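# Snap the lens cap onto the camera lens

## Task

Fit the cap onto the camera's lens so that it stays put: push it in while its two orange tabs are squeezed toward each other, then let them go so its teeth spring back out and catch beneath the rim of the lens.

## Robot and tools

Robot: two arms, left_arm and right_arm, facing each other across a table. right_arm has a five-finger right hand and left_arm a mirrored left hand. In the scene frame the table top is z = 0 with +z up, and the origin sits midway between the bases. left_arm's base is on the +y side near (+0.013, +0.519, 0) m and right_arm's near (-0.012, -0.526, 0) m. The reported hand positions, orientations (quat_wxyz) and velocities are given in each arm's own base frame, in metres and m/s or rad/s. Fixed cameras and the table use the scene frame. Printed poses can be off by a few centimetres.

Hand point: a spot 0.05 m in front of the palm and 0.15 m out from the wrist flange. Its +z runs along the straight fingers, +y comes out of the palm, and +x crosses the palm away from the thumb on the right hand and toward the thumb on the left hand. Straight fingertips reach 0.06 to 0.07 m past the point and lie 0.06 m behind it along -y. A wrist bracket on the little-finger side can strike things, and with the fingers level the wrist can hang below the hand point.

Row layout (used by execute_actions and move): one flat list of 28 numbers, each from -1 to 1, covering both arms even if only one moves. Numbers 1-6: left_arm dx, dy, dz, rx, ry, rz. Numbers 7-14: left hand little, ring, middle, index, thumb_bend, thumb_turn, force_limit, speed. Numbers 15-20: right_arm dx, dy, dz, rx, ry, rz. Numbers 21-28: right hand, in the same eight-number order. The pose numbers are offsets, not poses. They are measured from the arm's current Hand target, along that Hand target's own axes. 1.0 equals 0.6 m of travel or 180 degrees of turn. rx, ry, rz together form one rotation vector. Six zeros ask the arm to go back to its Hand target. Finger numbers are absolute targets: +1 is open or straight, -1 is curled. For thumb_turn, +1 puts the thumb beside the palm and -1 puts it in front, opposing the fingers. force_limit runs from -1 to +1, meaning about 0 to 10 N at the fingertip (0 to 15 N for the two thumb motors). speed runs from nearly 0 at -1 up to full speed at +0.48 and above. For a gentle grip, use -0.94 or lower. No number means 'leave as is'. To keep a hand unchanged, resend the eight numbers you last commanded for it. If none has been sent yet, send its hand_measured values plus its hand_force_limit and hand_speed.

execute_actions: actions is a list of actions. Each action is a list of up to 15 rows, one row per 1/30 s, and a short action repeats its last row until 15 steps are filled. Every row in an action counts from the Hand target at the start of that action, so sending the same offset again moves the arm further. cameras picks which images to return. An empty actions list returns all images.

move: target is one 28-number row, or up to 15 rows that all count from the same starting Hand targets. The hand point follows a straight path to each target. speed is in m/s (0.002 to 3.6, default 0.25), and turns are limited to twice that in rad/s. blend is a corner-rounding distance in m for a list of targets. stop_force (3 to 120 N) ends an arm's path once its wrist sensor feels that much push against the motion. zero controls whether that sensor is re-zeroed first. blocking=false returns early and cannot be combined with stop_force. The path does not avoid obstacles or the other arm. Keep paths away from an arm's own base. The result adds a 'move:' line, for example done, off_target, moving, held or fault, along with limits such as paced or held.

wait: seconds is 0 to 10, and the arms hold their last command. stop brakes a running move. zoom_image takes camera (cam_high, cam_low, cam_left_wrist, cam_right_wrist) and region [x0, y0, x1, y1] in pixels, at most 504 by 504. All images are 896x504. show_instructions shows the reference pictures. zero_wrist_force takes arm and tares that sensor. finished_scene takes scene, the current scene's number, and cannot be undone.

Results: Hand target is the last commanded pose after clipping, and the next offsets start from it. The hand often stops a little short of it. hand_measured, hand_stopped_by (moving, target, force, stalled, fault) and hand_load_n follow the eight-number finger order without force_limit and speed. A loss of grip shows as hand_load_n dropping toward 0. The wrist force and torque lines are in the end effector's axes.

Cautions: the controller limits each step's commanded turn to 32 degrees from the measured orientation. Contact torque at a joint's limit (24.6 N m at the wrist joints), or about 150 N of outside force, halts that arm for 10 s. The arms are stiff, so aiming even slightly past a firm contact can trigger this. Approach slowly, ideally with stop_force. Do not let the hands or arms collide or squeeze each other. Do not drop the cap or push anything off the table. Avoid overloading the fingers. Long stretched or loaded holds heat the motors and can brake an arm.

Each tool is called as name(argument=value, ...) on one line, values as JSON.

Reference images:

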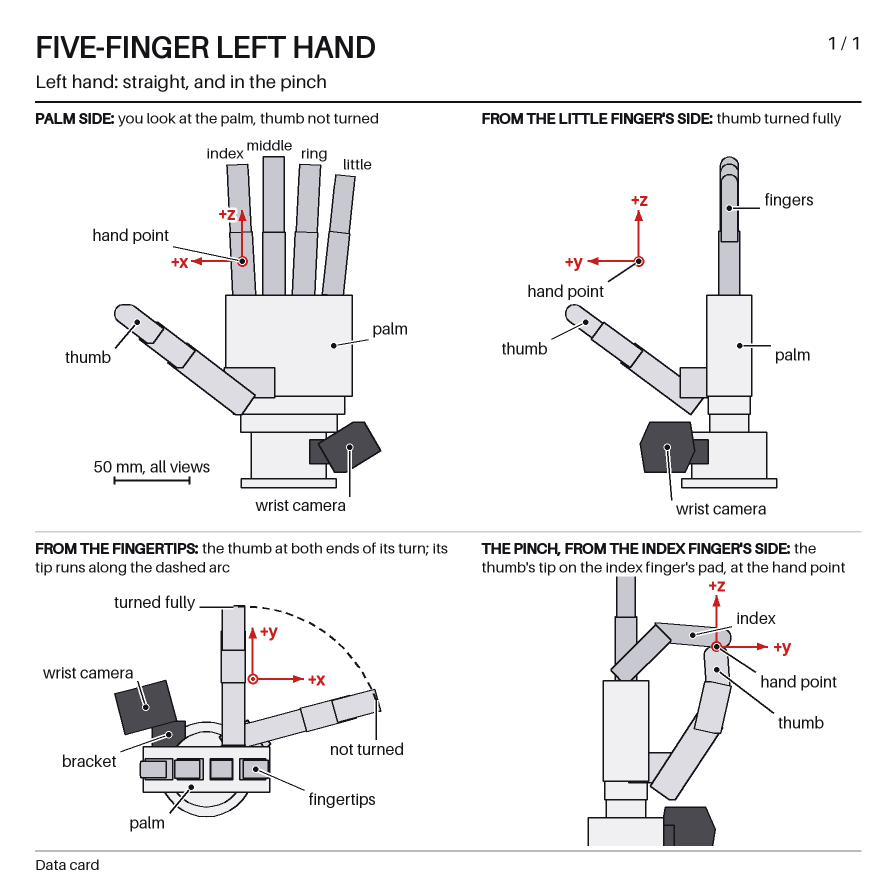

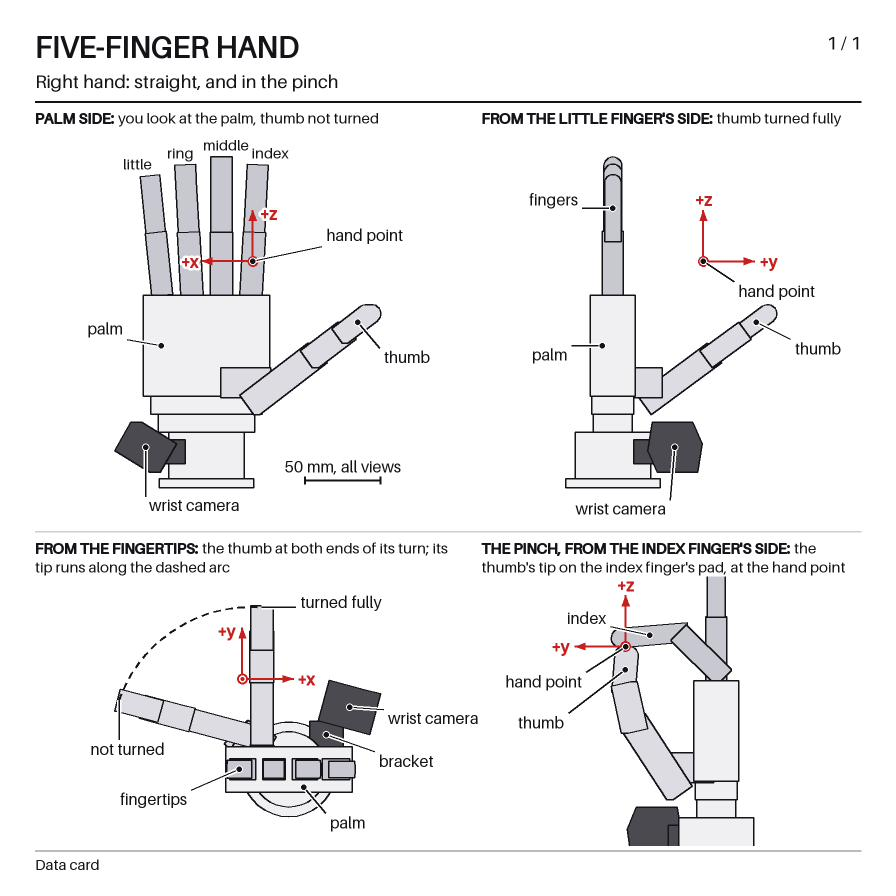

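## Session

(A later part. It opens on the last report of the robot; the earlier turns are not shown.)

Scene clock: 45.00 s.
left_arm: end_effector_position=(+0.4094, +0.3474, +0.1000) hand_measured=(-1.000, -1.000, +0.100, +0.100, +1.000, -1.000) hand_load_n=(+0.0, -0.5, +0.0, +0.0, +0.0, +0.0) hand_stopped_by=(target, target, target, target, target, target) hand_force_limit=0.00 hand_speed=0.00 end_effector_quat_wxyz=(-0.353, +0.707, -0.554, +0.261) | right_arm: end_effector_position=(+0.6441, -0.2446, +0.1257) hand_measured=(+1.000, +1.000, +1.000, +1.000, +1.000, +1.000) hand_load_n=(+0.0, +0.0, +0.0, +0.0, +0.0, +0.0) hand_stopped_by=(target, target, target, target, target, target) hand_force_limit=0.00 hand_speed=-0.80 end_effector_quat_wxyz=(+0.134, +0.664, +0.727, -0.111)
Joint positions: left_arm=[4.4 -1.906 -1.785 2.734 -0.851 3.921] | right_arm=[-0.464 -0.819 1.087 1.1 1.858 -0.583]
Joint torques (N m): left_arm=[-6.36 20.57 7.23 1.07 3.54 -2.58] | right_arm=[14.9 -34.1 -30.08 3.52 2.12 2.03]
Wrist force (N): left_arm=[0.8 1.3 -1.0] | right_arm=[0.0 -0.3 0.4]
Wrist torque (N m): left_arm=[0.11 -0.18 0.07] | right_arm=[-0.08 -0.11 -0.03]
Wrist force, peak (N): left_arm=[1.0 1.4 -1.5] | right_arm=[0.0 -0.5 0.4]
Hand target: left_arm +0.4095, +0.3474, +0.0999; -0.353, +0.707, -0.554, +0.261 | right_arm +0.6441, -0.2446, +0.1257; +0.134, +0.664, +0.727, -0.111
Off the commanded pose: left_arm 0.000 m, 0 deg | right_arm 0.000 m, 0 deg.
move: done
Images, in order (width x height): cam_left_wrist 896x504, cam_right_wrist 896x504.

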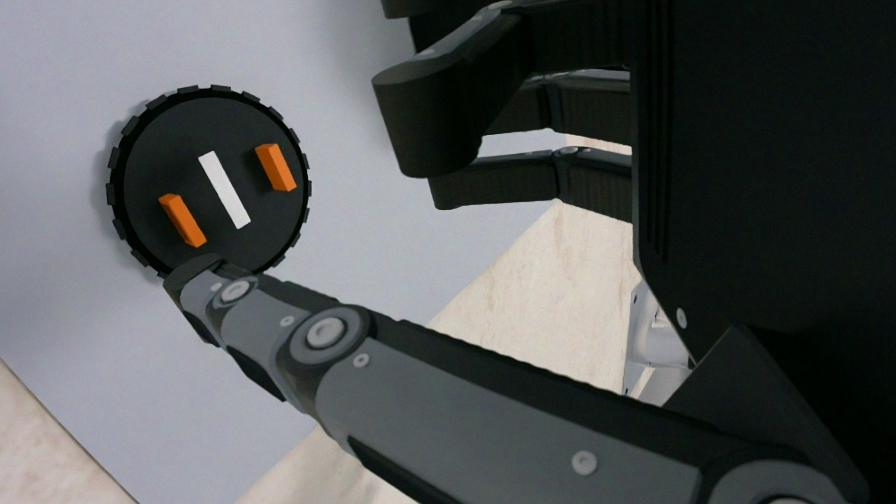

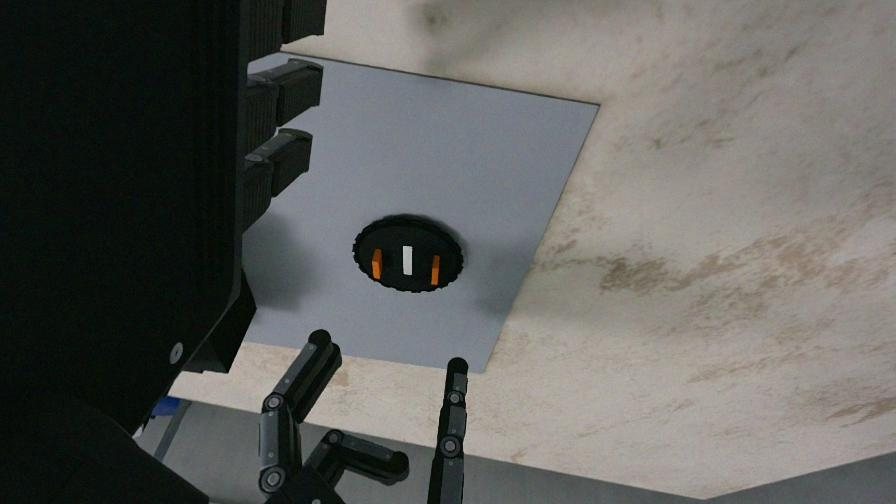

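zoom_image(camera="cam_right_wrist", region=[240, 200, 540, 504])

Scaled by 1.658 from the camera's 896x504 image, which has a finer 1280x720 frame.

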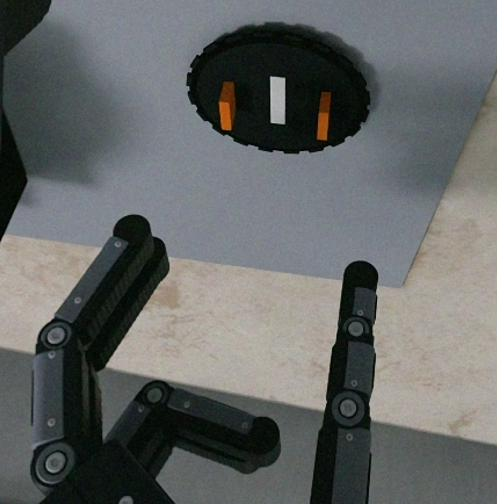

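move(target=[-0.0048,0.0657,0.0511,0,0,0,-1,-1,0.1,0.1,1,-1,0,0,0,0,0,0,0,0,1,1,1,1,1,1,0,-0.8], speed=0.15, cameras=["cam_left_wrist","cam_right_wrist"])

Scene clock: 56.13 s.
left_arm: end_effector_position=(+0.4084, +0.3512, +0.0502) hand_measured=(-1.000, -1.000, +0.100, +0.100, +1.000, -1.000) hand_load_n=(+0.0, +0.0, +0.5, +0.0, -0.5, +0.0) hand_stopped_by=(target, target, target, target, target, target) hand_force_limit=0.00 hand_speed=0.00 end_effector_quat_wxyz=(-0.353, +0.707, -0.554, +0.261) | right_arm: end_effector_position=(+0.6441, -0.2446, +0.1257) hand_measured=(+1.000, +1.000, +1.000, +1.000, +1.000, +1.000) hand_load_n=(+0.0, +0.0, +0.0, +0.0, +0.0, +0.0) hand_stopped_by=(target, target, target, target, target, target) hand_force_limit=0.00 hand_speed=-0.80 end_effector_quat_wxyz=(+0.134, +0.664, +0.727, -0.111)
Joint positions: left_arm=[4.406 -1.981 -1.83 2.85 -0.848 3.927] | right_arm=[-0.464 -0.819 1.087 1.1 1.858 -0.583]
Joint torques (N m): left_arm=[6.5 21.8 6.5 0.85 3.93 -2.31] | right_arm=[14.71 -33.6 -29.49 3.48 2.2 2]
Wrist force (N): left_arm=[0.7 1.0 -1.4] | right_arm=[-0.1 -0.5 0.3]
Wrist torque (N m): left_arm=[0.08 -0.18 -0.12] | right_arm=[-0.10 -0.10 -0.05]
Wrist force, peak (N): left_arm=[0.6 1.7 -1.7] | right_arm=[0.2 -0.6 0.4]
Hand target: left_arm +0.4084, +0.3512, +0.0500; -0.353, +0.707, -0.554, +0.261 | right_arm +0.6441, -0.2446, +0.1257; +0.134, +0.664, +0.727, -0.111
Off the commanded pose: left_arm 0.000 m, 0 deg | right_arm 0.000 m, 0 deg.
move: done
Images, in order (width x height): cam_left_wrist 896x504, cam_right_wrist 896x504.

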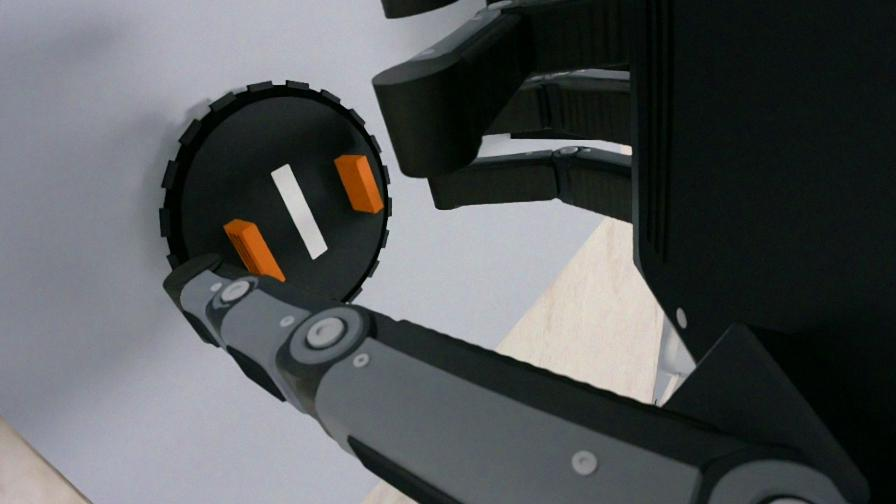

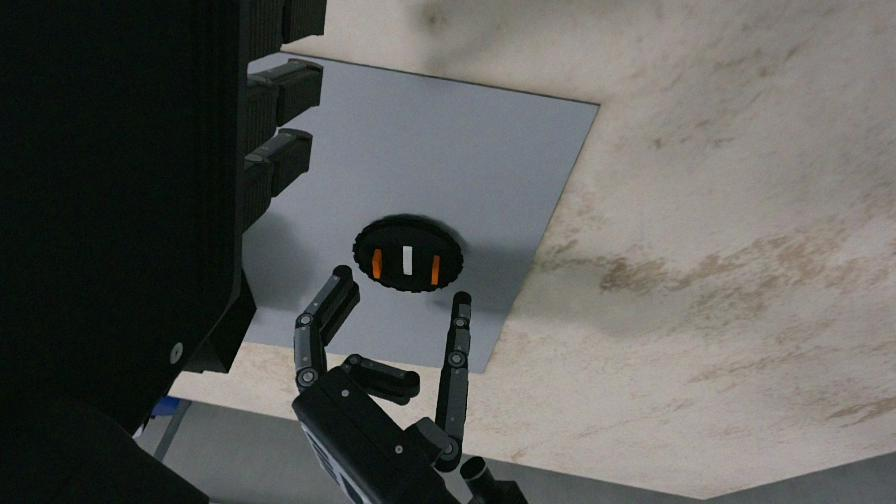

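move(target=[0.0007,0.0236,0.0184,0,0,0,-1,-1,0.1,0.1,1,-1,0,0,0,0,0,0,0,0,1,1,1,1,1,1,0,-0.8], speed=0.1, stop_force=6, cameras=["cam_left_wrist","cam_right_wrist"])

Scene clock: 59.57 s.
left_arm: end_effector_position=(+0.4084, +0.3512, +0.0326) hand_measured=(-1.000, -1.000, +0.100, +0.100, +1.000, -1.000) hand_load_n=(+0.0, +0.0, +0.5, +0.0, +0.0, +0.0) hand_stopped_by=(target, target, target, target, target, target) hand_force_limit=0.00 hand_speed=0.00 end_effector_quat_wxyz=(-0.353, +0.707, -0.554, +0.261) | right_arm: end_effector_position=(+0.6441, -0.2446, +0.1257) hand_measured=(+1.000, +1.000, +1.000, +1.000, +1.000, +1.000) hand_load_n=(+0.0, +0.0, +0.0, +0.0, -0.5, +0.0) hand_stopped_by=(target, target, target, target, target, target) hand_force_limit=0.00 hand_speed=-0.80 end_effector_quat_wxyz=(+0.134, +0.664, +0.727, -0.111)
Joint positions: left_arm=[4.406 -2.008 -1.845 2.893 -0.848 3.927] | right_arm=[-0.464 -0.819 1.087 1.1 1.858 -0.583]
Joint torques (N m): left_arm=[-0.33 46.12 23.92 -3.98 1.66 1.57] | right_arm=[14.87 -33.75 -29.57 3.31 1.99 2]
Wrist force (N): left_arm=[-0.3 -4.5 -3.7] | right_arm=[-0.1 -0.4 0.2]
Wrist torque (N m): left_arm=[0.19 -0.23 0.00] | right_arm=[-0.08 -0.10 -0.04]
Wrist force, peak (N): left_arm=[0.0 -5.7 -5.1] | right_arm=[-0.3 -0.5 0.4]
Hand target: left_arm +0.4084, +0.3512, +0.0326; -0.353, +0.707, -0.554, +0.261 (not the last commanded pose) | right_arm +0.6441, -0.2446, +0.1257; +0.134, +0.664, +0.727, -0.111
Off the commanded pose: left_arm 0.001 m, 0 deg | right_arm 0.000 m, 0 deg.
move: contact (left_arm)
Images, in order (width x height): cam_left_wrist 896x504, cam_right_wrist 896x504.

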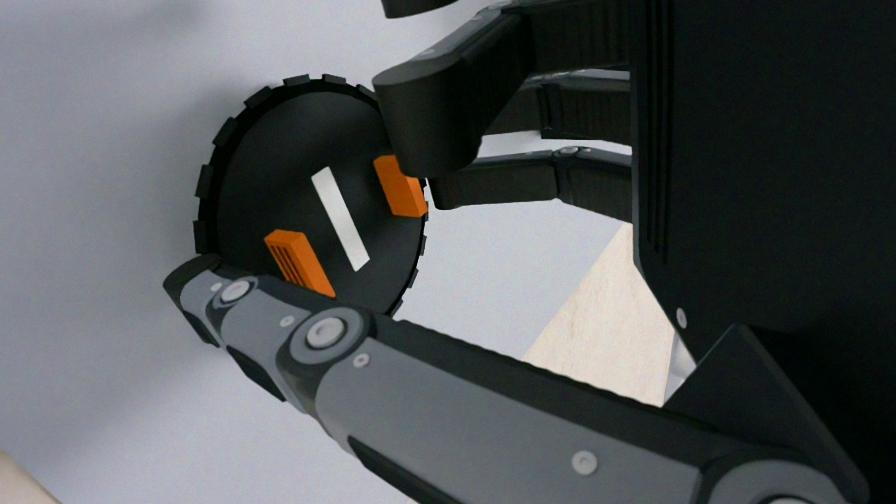

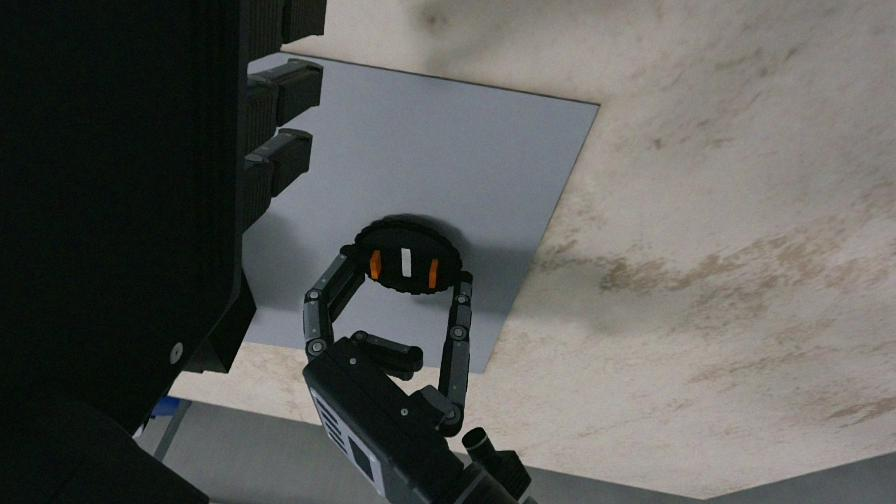

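zoom_image(camera="cam_right_wrist", region=[320, 190, 500, 330])

zoom_image(camera="cam_left_wrist", region=[150, 50, 480, 330])

Scaled by 2.800 from the camera's 896x504 image, which has a finer 1280x720 frame.

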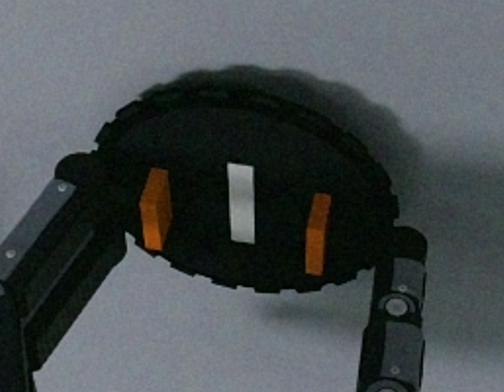

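Scaled by 1.527 from the camera's 896x504 image, which has a finer 1280x720 frame.

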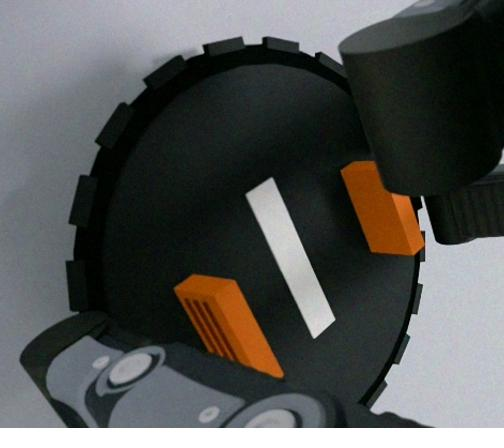

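move(target=[-0.0004,-0.0158,-0.0123,0,0,0,-1,-1,0.1,0.1,1,-1,0,0,0,0,0,0,0,0,1,1,1,1,1,1,0,-0.8], speed=0.1, cameras=["cam_left_wrist","cam_right_wrist"])

zoom_image(camera="cam_right_wrist", region=[320, 190, 500, 330])

zoom_image(camera="cam_left_wrist", region=[150, 50, 480, 330])

Scene clock: 69.53 s.
left_arm: end_effector_position=(+0.4084, +0.3512, +0.0444) hand_measured=(-1.000, -1.000, +0.100, +0.100, +1.000, -1.000) hand_load_n=(+0.0, +0.0, +0.0, +0.0, +0.0, +0.0) hand_stopped_by=(target, target, target, target, target, target) hand_force_limit=0.00 hand_speed=0.00 end_effector_quat_wxyz=(-0.353, +0.707, -0.554, +0.261) | right_arm: end_effector_position=(+0.6441, -0.2446, +0.1257) hand_measured=(+1.000, +1.000, +1.000, +1.000, +1.000, +1.000) hand_load_n=(+0.0, +0.0, +0.0, +0.0, +0.0, +0.0) hand_stopped_by=(target, target, target, target, target, target) hand_force_limit=0.00 hand_speed=-0.80 end_effector_quat_wxyz=(+0.134, +0.664, +0.727, -0.111)
Joint positions: left_arm=[4.406 -1.989 -1.835 2.864 -0.848 3.927] | right_arm=[-0.464 -0.819 1.087 1.1 1.858 -0.583]
Joint torques (N m): left_arm=[-5.2 47.69 27.79 -3.25 -1.5 -2.46] | right_arm=[14.3 -33.67 -29.39 3.21 1.91 1.99]
Wrist force (N): left_arm=[0.7 1.2 -1.3] | right_arm=[-0.1 -0.3 0.1]
Wrist torque (N m): left_arm=[0.11 -0.18 -0.10] | right_arm=[-0.06 -0.09 -0.04]
Wrist force, peak (N): left_arm=[-0.2 -4.7 -4.0] | right_arm=[-0.1 -0.4 0.5]
Hand target: left_arm +0.4084, +0.3512, +0.0446; -0.353, +0.707, -0.554, +0.261 | right_arm +0.6441, -0.2446, +0.1257; +0.134, +0.664, +0.727, -0.111
Off the commanded pose: left_arm 0.000 m, 0 deg | right_arm 0.000 m, 0 deg.
move: done
Images, in order (width x height): cam_left_wrist 896x504, cam_right_wrist 896x504.

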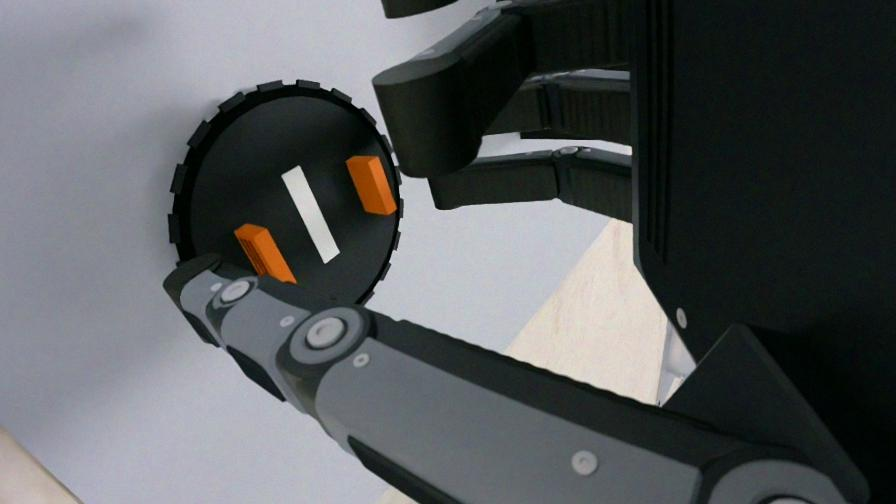

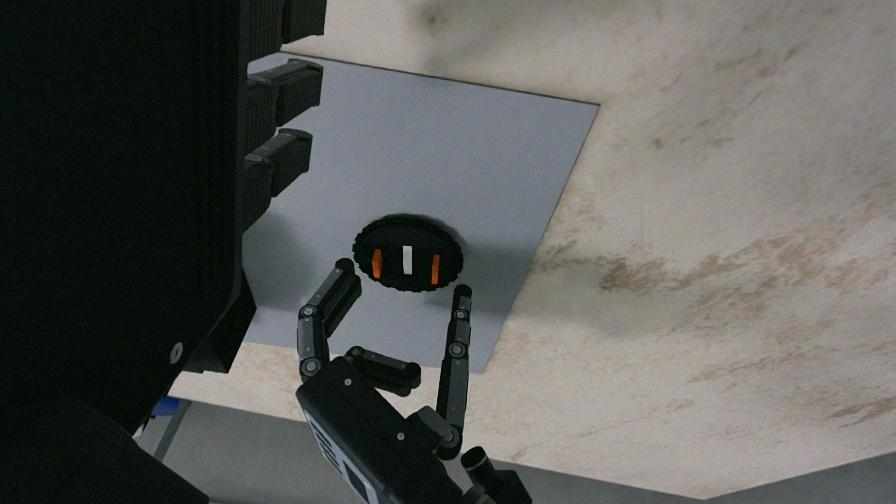

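Scaled by 2.800 from the camera's 896x504 image, which has a finer 1280x720 frame.

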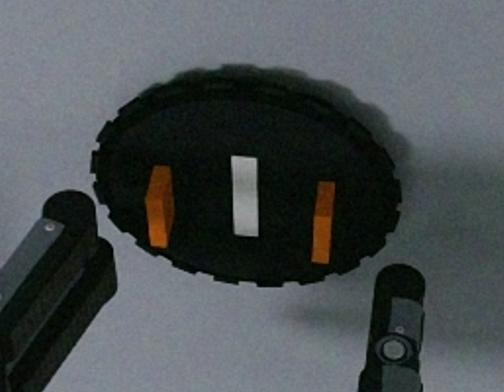

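Scaled by 1.527 from the camera's 896x504 image, which has a finer 1280x720 frame.

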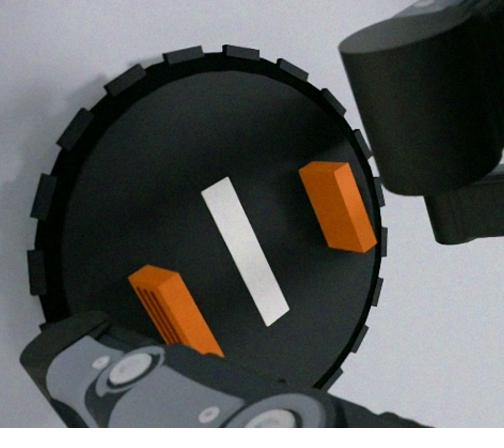

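move(target=[0.0025,-0.0008,-0.0023,0.025,0,0,-1,-1,0,0,0.83,-1,0,0,0,0,0,0,0,0,1,1,1,1,1,1,0,-0.8], speed=0.1, cameras=["cam_left_wrist","cam_right_wrist"])

zoom_image(camera="cam_right_wrist", region=[320, 190, 500, 330])

zoom_image(camera="cam_left_wrist", region=[150, 50, 480, 330])

Scene clock: 71.77 s.
left_arm: end_effector_position=(+0.4081, +0.3495, +0.0458) hand_measured=(-1.000, -1.000, +0.000, +0.000, +0.830, -1.000) hand_load_n=(+0.0, +0.0, +0.0, +0.0, +0.0, +0.0) hand_stopped_by=(target, target, target, target, target, target) hand_force_limit=0.00 hand_speed=0.00 end_effector_quat_wxyz=(-0.380, +0.693, -0.543, +0.283) | right_arm: end_effector_position=(+0.6441, -0.2446, +0.1257) hand_measured=(+1.000, +1.000, +1.000, +1.000, +1.000, +1.000) hand_load_n=(+0.0, +0.0, +0.0, +0.0, +0.0, +0.0) hand_stopped_by=(target, target, target, target, target, target) hand_force_limit=0.00 hand_speed=-0.80 end_effector_quat_wxyz=(+0.134, +0.664, +0.727, -0.111)
Joint positions: left_arm=[4.439 -1.97 -1.891 2.952 -0.773 3.911] | right_arm=[-0.464 -0.819 1.087 1.1 1.858 -0.583]
Joint torques (N m): left_arm=[7.73 48.6 7.52 0.95 4.22 -2.27] | right_arm=[13.89 -33.72 -28.86 3.25 2.02 2.05]
Wrist force (N): left_arm=[0.6 1.3 -1.4] | right_arm=[-0.2 -0.3 0.2]
Wrist torque (N m): left_arm=[0.12 -0.18 0.05] | right_arm=[-0.07 -0.08 -0.05]
Wrist force, peak (N): left_arm=[0.3 1.5 -1.8] | right_arm=[-0.2 -0.5 0.5]
Hand target: left_arm +0.4081, +0.3495, +0.0458; -0.381, +0.693, -0.543, +0.283 | right_arm +0.6441, -0.2446, +0.1257; +0.134, +0.664, +0.727, -0.111
Off the commanded pose: left_arm 0.000 m, 0 deg | right_arm 0.000 m, 0 deg.
move: done
Images, in order (width x height): cam_left_wrist 896x504, cam_right_wrist 896x504.

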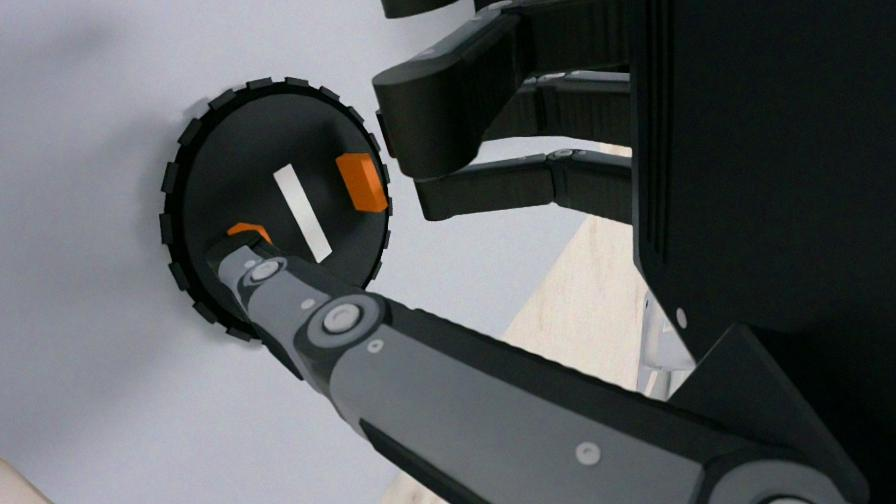

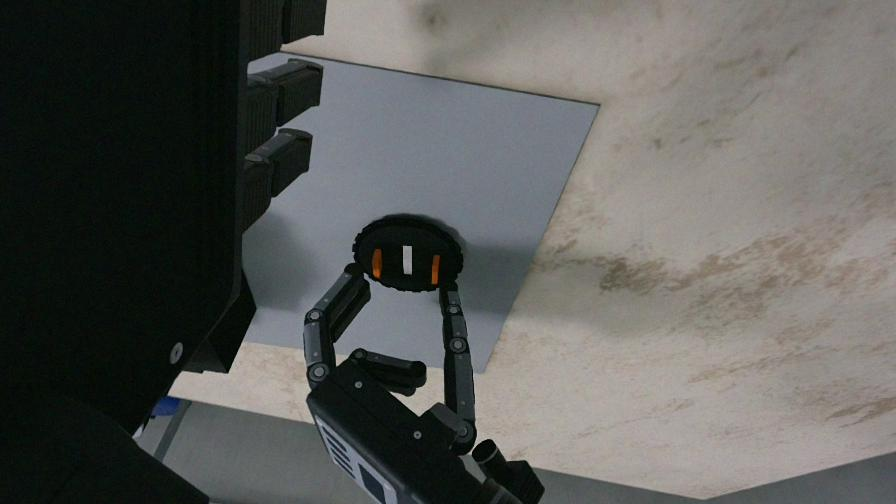

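Scaled by 2.800 from the camera's 896x504 image, which has a finer 1280x720 frame.

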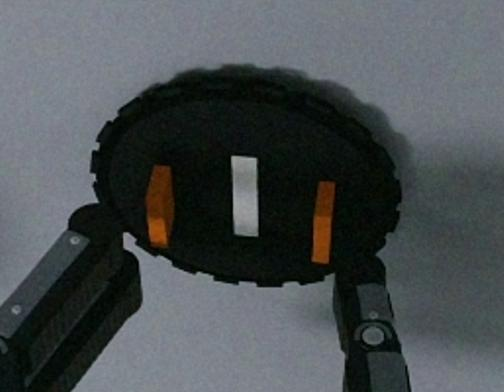

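Scaled by 1.527 from the camera's 896x504 image, which has a finer 1280x720 frame.

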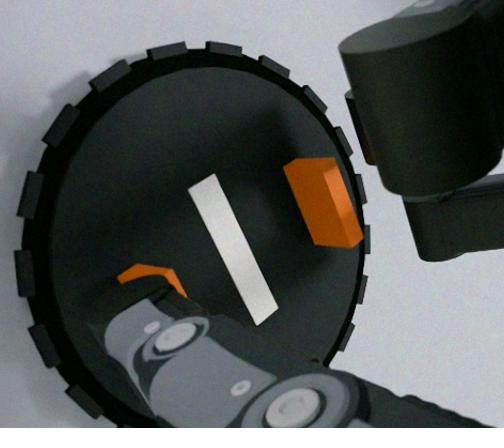

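move(target=[0,0.0028,0.0015,-0.0389,0,0,-1,-1,0,0,0.83,-1,0,0,0,0,0,0,0,0,1,1,1,1,1,1,0,-0.8], speed=0.1, cameras=["cam_left_wrist","cam_right_wrist"])

zoom_image(camera="cam_right_wrist", region=[320, 190, 500, 330])

zoom_image(camera="cam_left_wrist", region=[150, 50, 480, 330])

Scene clock: 74.60 s.
left_arm: end_effector_position=(+0.4079, +0.3495, +0.0439) hand_measured=(-1.000, -1.000, +0.000, +0.000, +0.830, -1.000) hand_load_n=(+0.0, +0.0, +0.0, +0.0, +0.0, +0.0) hand_stopped_by=(target, target, target, target, target, target) hand_force_limit=0.00 hand_speed=0.00 end_effector_quat_wxyz=(-0.338, +0.715, -0.560, +0.249) | right_arm: end_effector_position=(+0.6441, -0.2446, +0.1257) hand_measured=(+1.000, +1.000, +1.000, +1.000, +1.000, +1.000) hand_load_n=(+0.0, +0.0, +0.0, -0.5, +0.0, +0.0) hand_stopped_by=(target, target, target, target, target, target) hand_force_limit=0.00 hand_speed=-0.80 end_effector_quat_wxyz=(+0.134, +0.664, +0.727, -0.111)
Joint positions: left_arm=[4.387 -1.996 -1.811 2.82 -0.889 3.932] | right_arm=[-0.464 -0.819 1.087 1.1 1.858 -0.583]
Joint torques (N m): left_arm=[-7.46 22.05 27.05 -3.79 -1.71 2.17] | right_arm=[14.35 -33.52 -29.9 3.23 1.89 1.94]
Wrist force (N): left_arm=[0.4 1.3 -0.9] | right_arm=[-0.1 -0.2 0.1]
Wrist torque (N m): left_arm=[0.11 -0.11 -0.15] | right_arm=[-0.04 -0.10 -0.03]
Wrist force, peak (N): left_arm=[0.6 1.5 -1.7] | right_arm=[-0.3 -0.5 0.2]
Hand target: left_arm +0.4079, +0.3495, +0.0439; -0.338, +0.715, -0.560, +0.249 | right_arm +0.6441, -0.2446, +0.1257; +0.134, +0.664, +0.727, -0.111
Off the commanded pose: left_arm 0.000 m, 0 deg | right_arm 0.000 m, 0 deg.
move: done
Images, in order (width x height): cam_left_wrist 896x504, cam_right_wrist 896x504.

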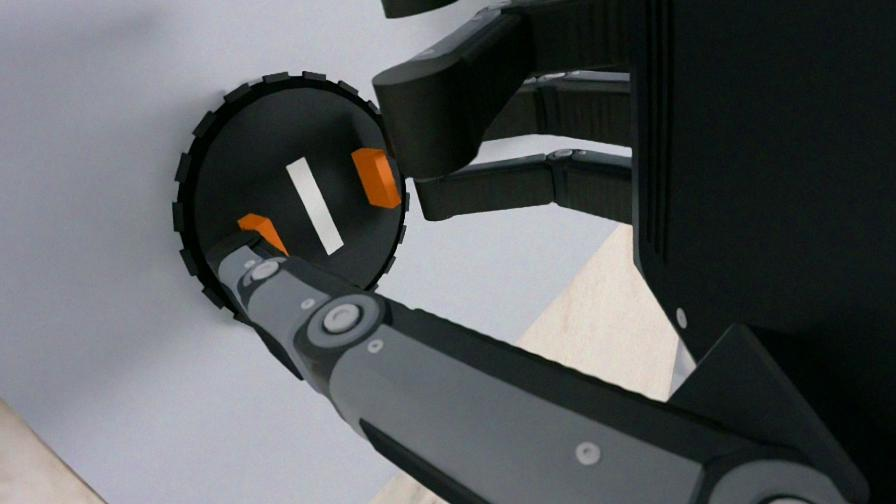

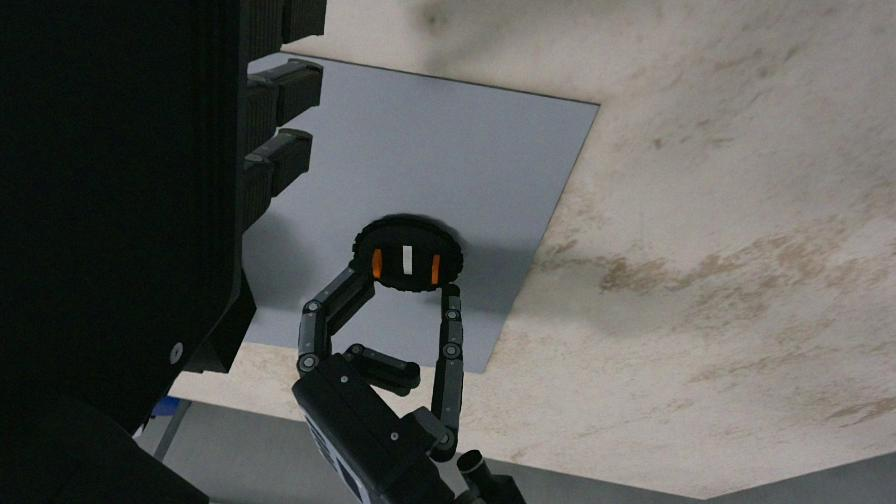

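Scaled by 2.800 from the camera's 896x504 image, which has a finer 1280x720 frame.

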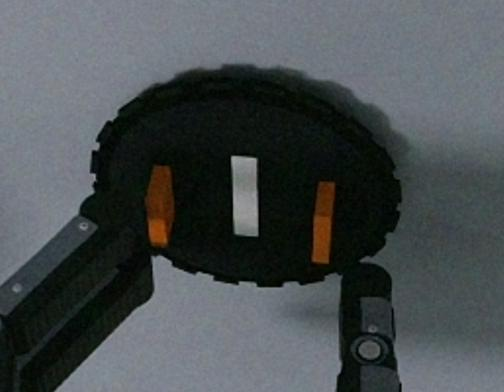

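Scaled by 1.527 from the camera's 896x504 image, which has a finer 1280x720 frame.

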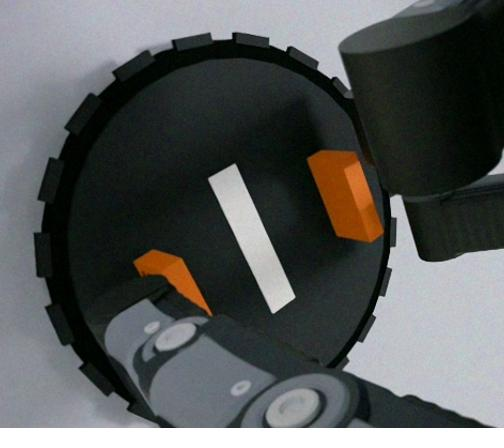

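move(target=[0.0004,0.0123,0.0096,0.0128,0,0,-1,-1,0,0,0.83,-1,0,0,0,0,0,0,0,0,1,1,1,1,1,1,0,-0.8], speed=0.05, stop_force=5, cameras=["cam_left_wrist","cam_right_wrist"])

zoom_image(camera="cam_right_wrist", region=[320, 190, 500, 330])

zoom_image(camera="cam_left_wrist", region=[150, 50, 480, 330])

Scene clock: 77.90 s.
left_arm: end_effector_position=(+0.4075, +0.3494, +0.0345) hand_measured=(-1.000, -1.000, +0.000, +0.000, +0.830, -1.000) hand_load_n=(+0.0, +0.0, +0.0, +0.0, +0.0, +0.0) hand_stopped_by=(target, target, target, target, target, target) hand_force_limit=0.00 hand_speed=0.00 end_effector_quat_wxyz=(-0.352, +0.708, -0.554, +0.260) | right_arm: end_effector_position=(+0.6441, -0.2446, +0.1257) hand_measured=(+1.000, +1.000, +1.000, +1.000, +1.000, +1.000) hand_load_n=(+0.0, +0.0, +0.0, +0.0, +0.0, +0.0) hand_stopped_by=(target, target, target, target, target, target) hand_force_limit=0.00 hand_speed=-0.80 end_effector_quat_wxyz=(+0.134, +0.664, +0.727, -0.111)
Joint positions: left_arm=[4.405 -2.002 -1.847 2.886 -0.851 3.928] | right_arm=[-0.464 -0.819 1.087 1.1 1.858 -0.583]
Joint torques (N m): left_arm=[6.98 22.17 6.98 0.59 3.77 -2.44] | right_arm=[14.16 -33.84 -29.93 3.29 1.87 2.14]
Wrist force (N): left_arm=[0.4 1.1 -1.4] | right_arm=[-0.2 -0.4 0.3]
Wrist torque (N m): left_arm=[0.10 -0.14 0.05] | right_arm=[-0.10 -0.08 -0.06]
Wrist force, peak (N): left_arm=[0.5 1.5 -1.6] | right_arm=[-0.1 -0.5 0.2]
Hand target: left_arm +0.4075, +0.3494, +0.0345; -0.352, +0.708, -0.554, +0.260 | right_arm +0.6441, -0.2446, +0.1257; +0.134, +0.664, +0.727, -0.111
Off the commanded pose: left_arm 0.000 m, 0 deg | right_arm 0.000 m, 0 deg.
move: done
Images, in order (width x height): cam_left_wrist 896x504, cam_right_wrist 896x504.

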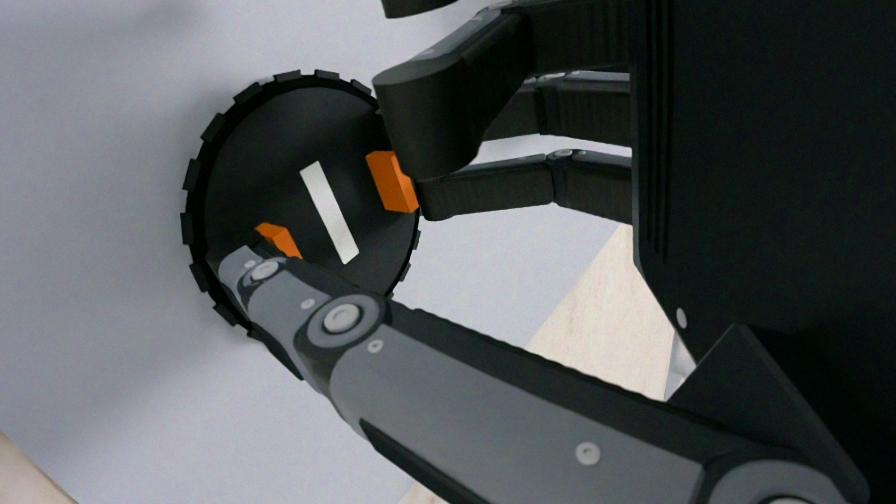

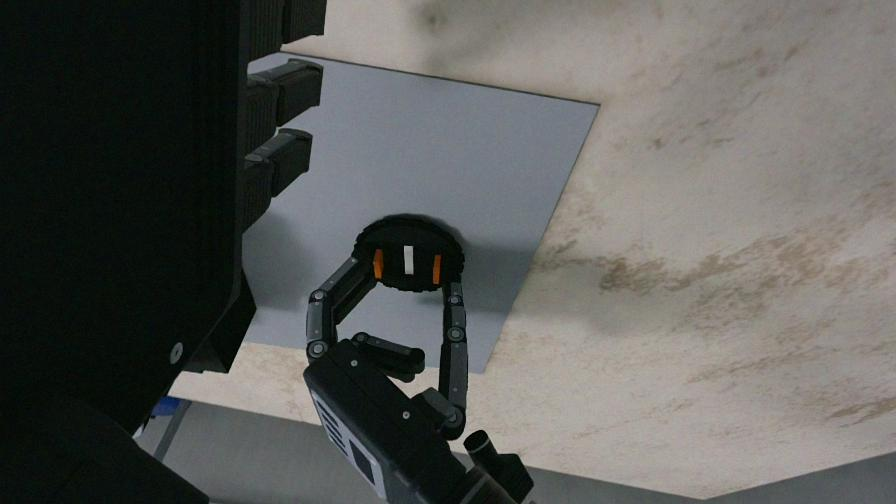

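Scaled by 2.800 from the camera's 896x504 image, which has a finer 1280x720 frame.

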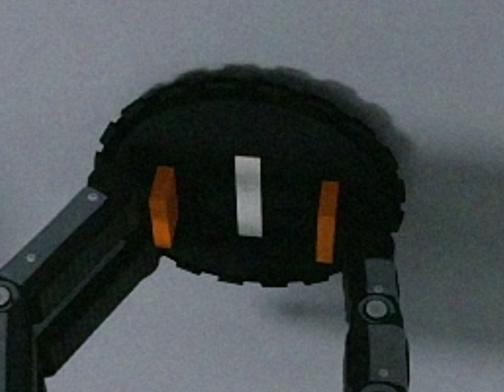

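Scaled by 1.527 from the camera's 896x504 image, which has a finer 1280x720 frame.

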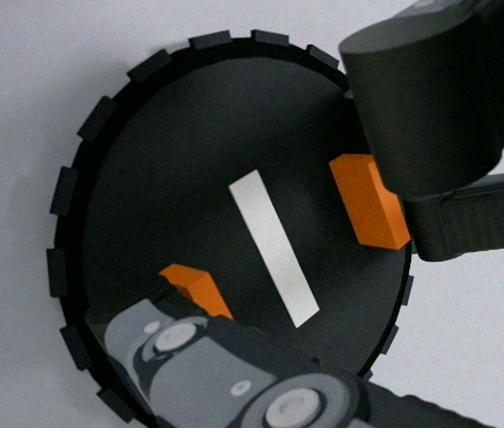

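move(target=[0.0001,0.0039,0.0031,0,0,0,-1,-1,0,0,0.83,-1,0,0,0,0,0,0,0,0,1,1,1,1,1,1,0,-0.8], speed=0.02, stop_force=3, cameras=["cam_left_wrist","cam_right_wrist"])

zoom_image(camera="cam_right_wrist", region=[320, 190, 500, 330])

zoom_image(camera="cam_left_wrist", region=[150, 50, 480, 330])

Scene clock: 80.33 s.
left_arm: end_effector_position=(+0.4075, +0.3494, +0.0325) hand_measured=(-1.000, -1.000, +0.000, +0.000, +0.830, -1.000) hand_load_n=(+0.0, +0.0, -0.5, +0.0, +0.0, +0.0) hand_stopped_by=(target, target, target, target, target, target) hand_force_limit=0.00 hand_speed=0.00 end_effector_quat_wxyz=(-0.352, +0.708, -0.554, +0.260) | right_arm: end_effector_position=(+0.6441, -0.2446, +0.1257) hand_measured=(+1.000, +1.000, +1.000, +1.000, +1.000, +1.000) hand_load_n=(+0.0, +0.5, +0.0, +0.0, +0.0, +0.0) hand_stopped_by=(target, target, target, target, target, target) hand_force_limit=0.00 hand_speed=-0.80 end_effector_quat_wxyz=(+0.134, +0.664, +0.727, -0.111)
Joint positions: left_arm=[4.405 -2.005 -1.849 2.891 -0.851 3.928] | right_arm=[-0.464 -0.819 1.087 1.1 1.858 -0.583]
Joint torques (N m): left_arm=[3.53 47.85 25.5 -3.57 -2.07 -1.7] | right_arm=[14.15 -33.98 -29.55 3.11 1.85 1.89]
Wrist force (N): left_arm=[0.3 -1.4 -2.9] | right_arm=[0.0 -0.4 0.1]
Wrist torque (N m): left_arm=[0.09 -0.20 0.12] | right_arm=[-0.08 -0.12 -0.04]
Wrist force, peak (N): left_arm=[0.4 -4.6 -4.9] | right_arm=[-0.1 -0.3 0.5]
Hand target: left_arm +0.4075, +0.3494, +0.0325; -0.352, +0.708, -0.554, +0.260 (not the last commanded pose) | right_arm +0.6441, -0.2446, +0.1257; +0.134, +0.664, +0.727, -0.111
Off the commanded pose: left_arm 0.001 m, 0 deg | right_arm 0.000 m, 0 deg.
move: contact (left_arm)
Images, in order (width x height): cam_left_wrist 896x504, cam_right_wrist 896x504.

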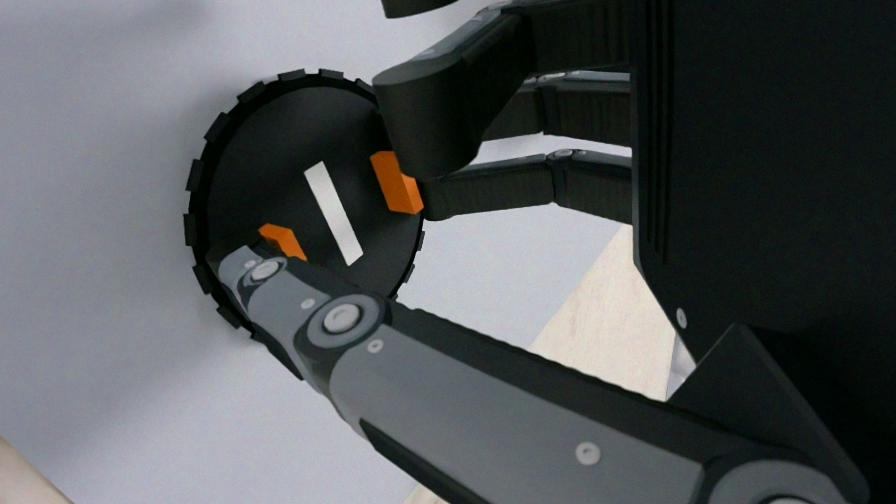

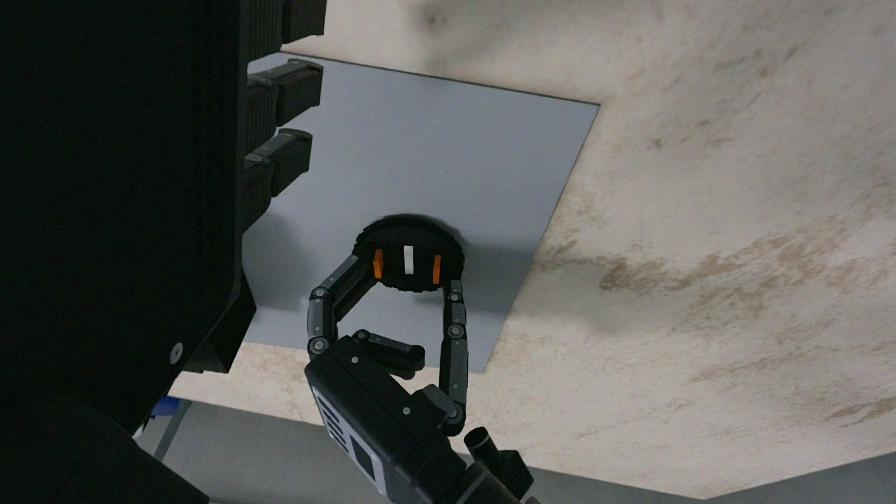

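Scaled by 2.800 from the camera's 896x504 image, which has a finer 1280x720 frame.

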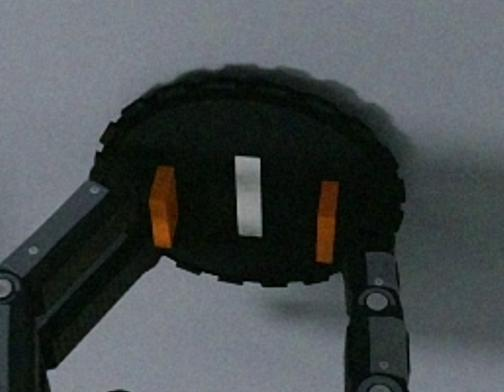

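Scaled by 1.527 from the camera's 896x504 image, which has a finer 1280x720 frame.

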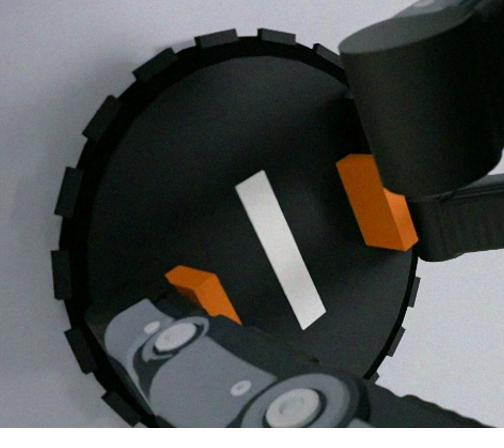

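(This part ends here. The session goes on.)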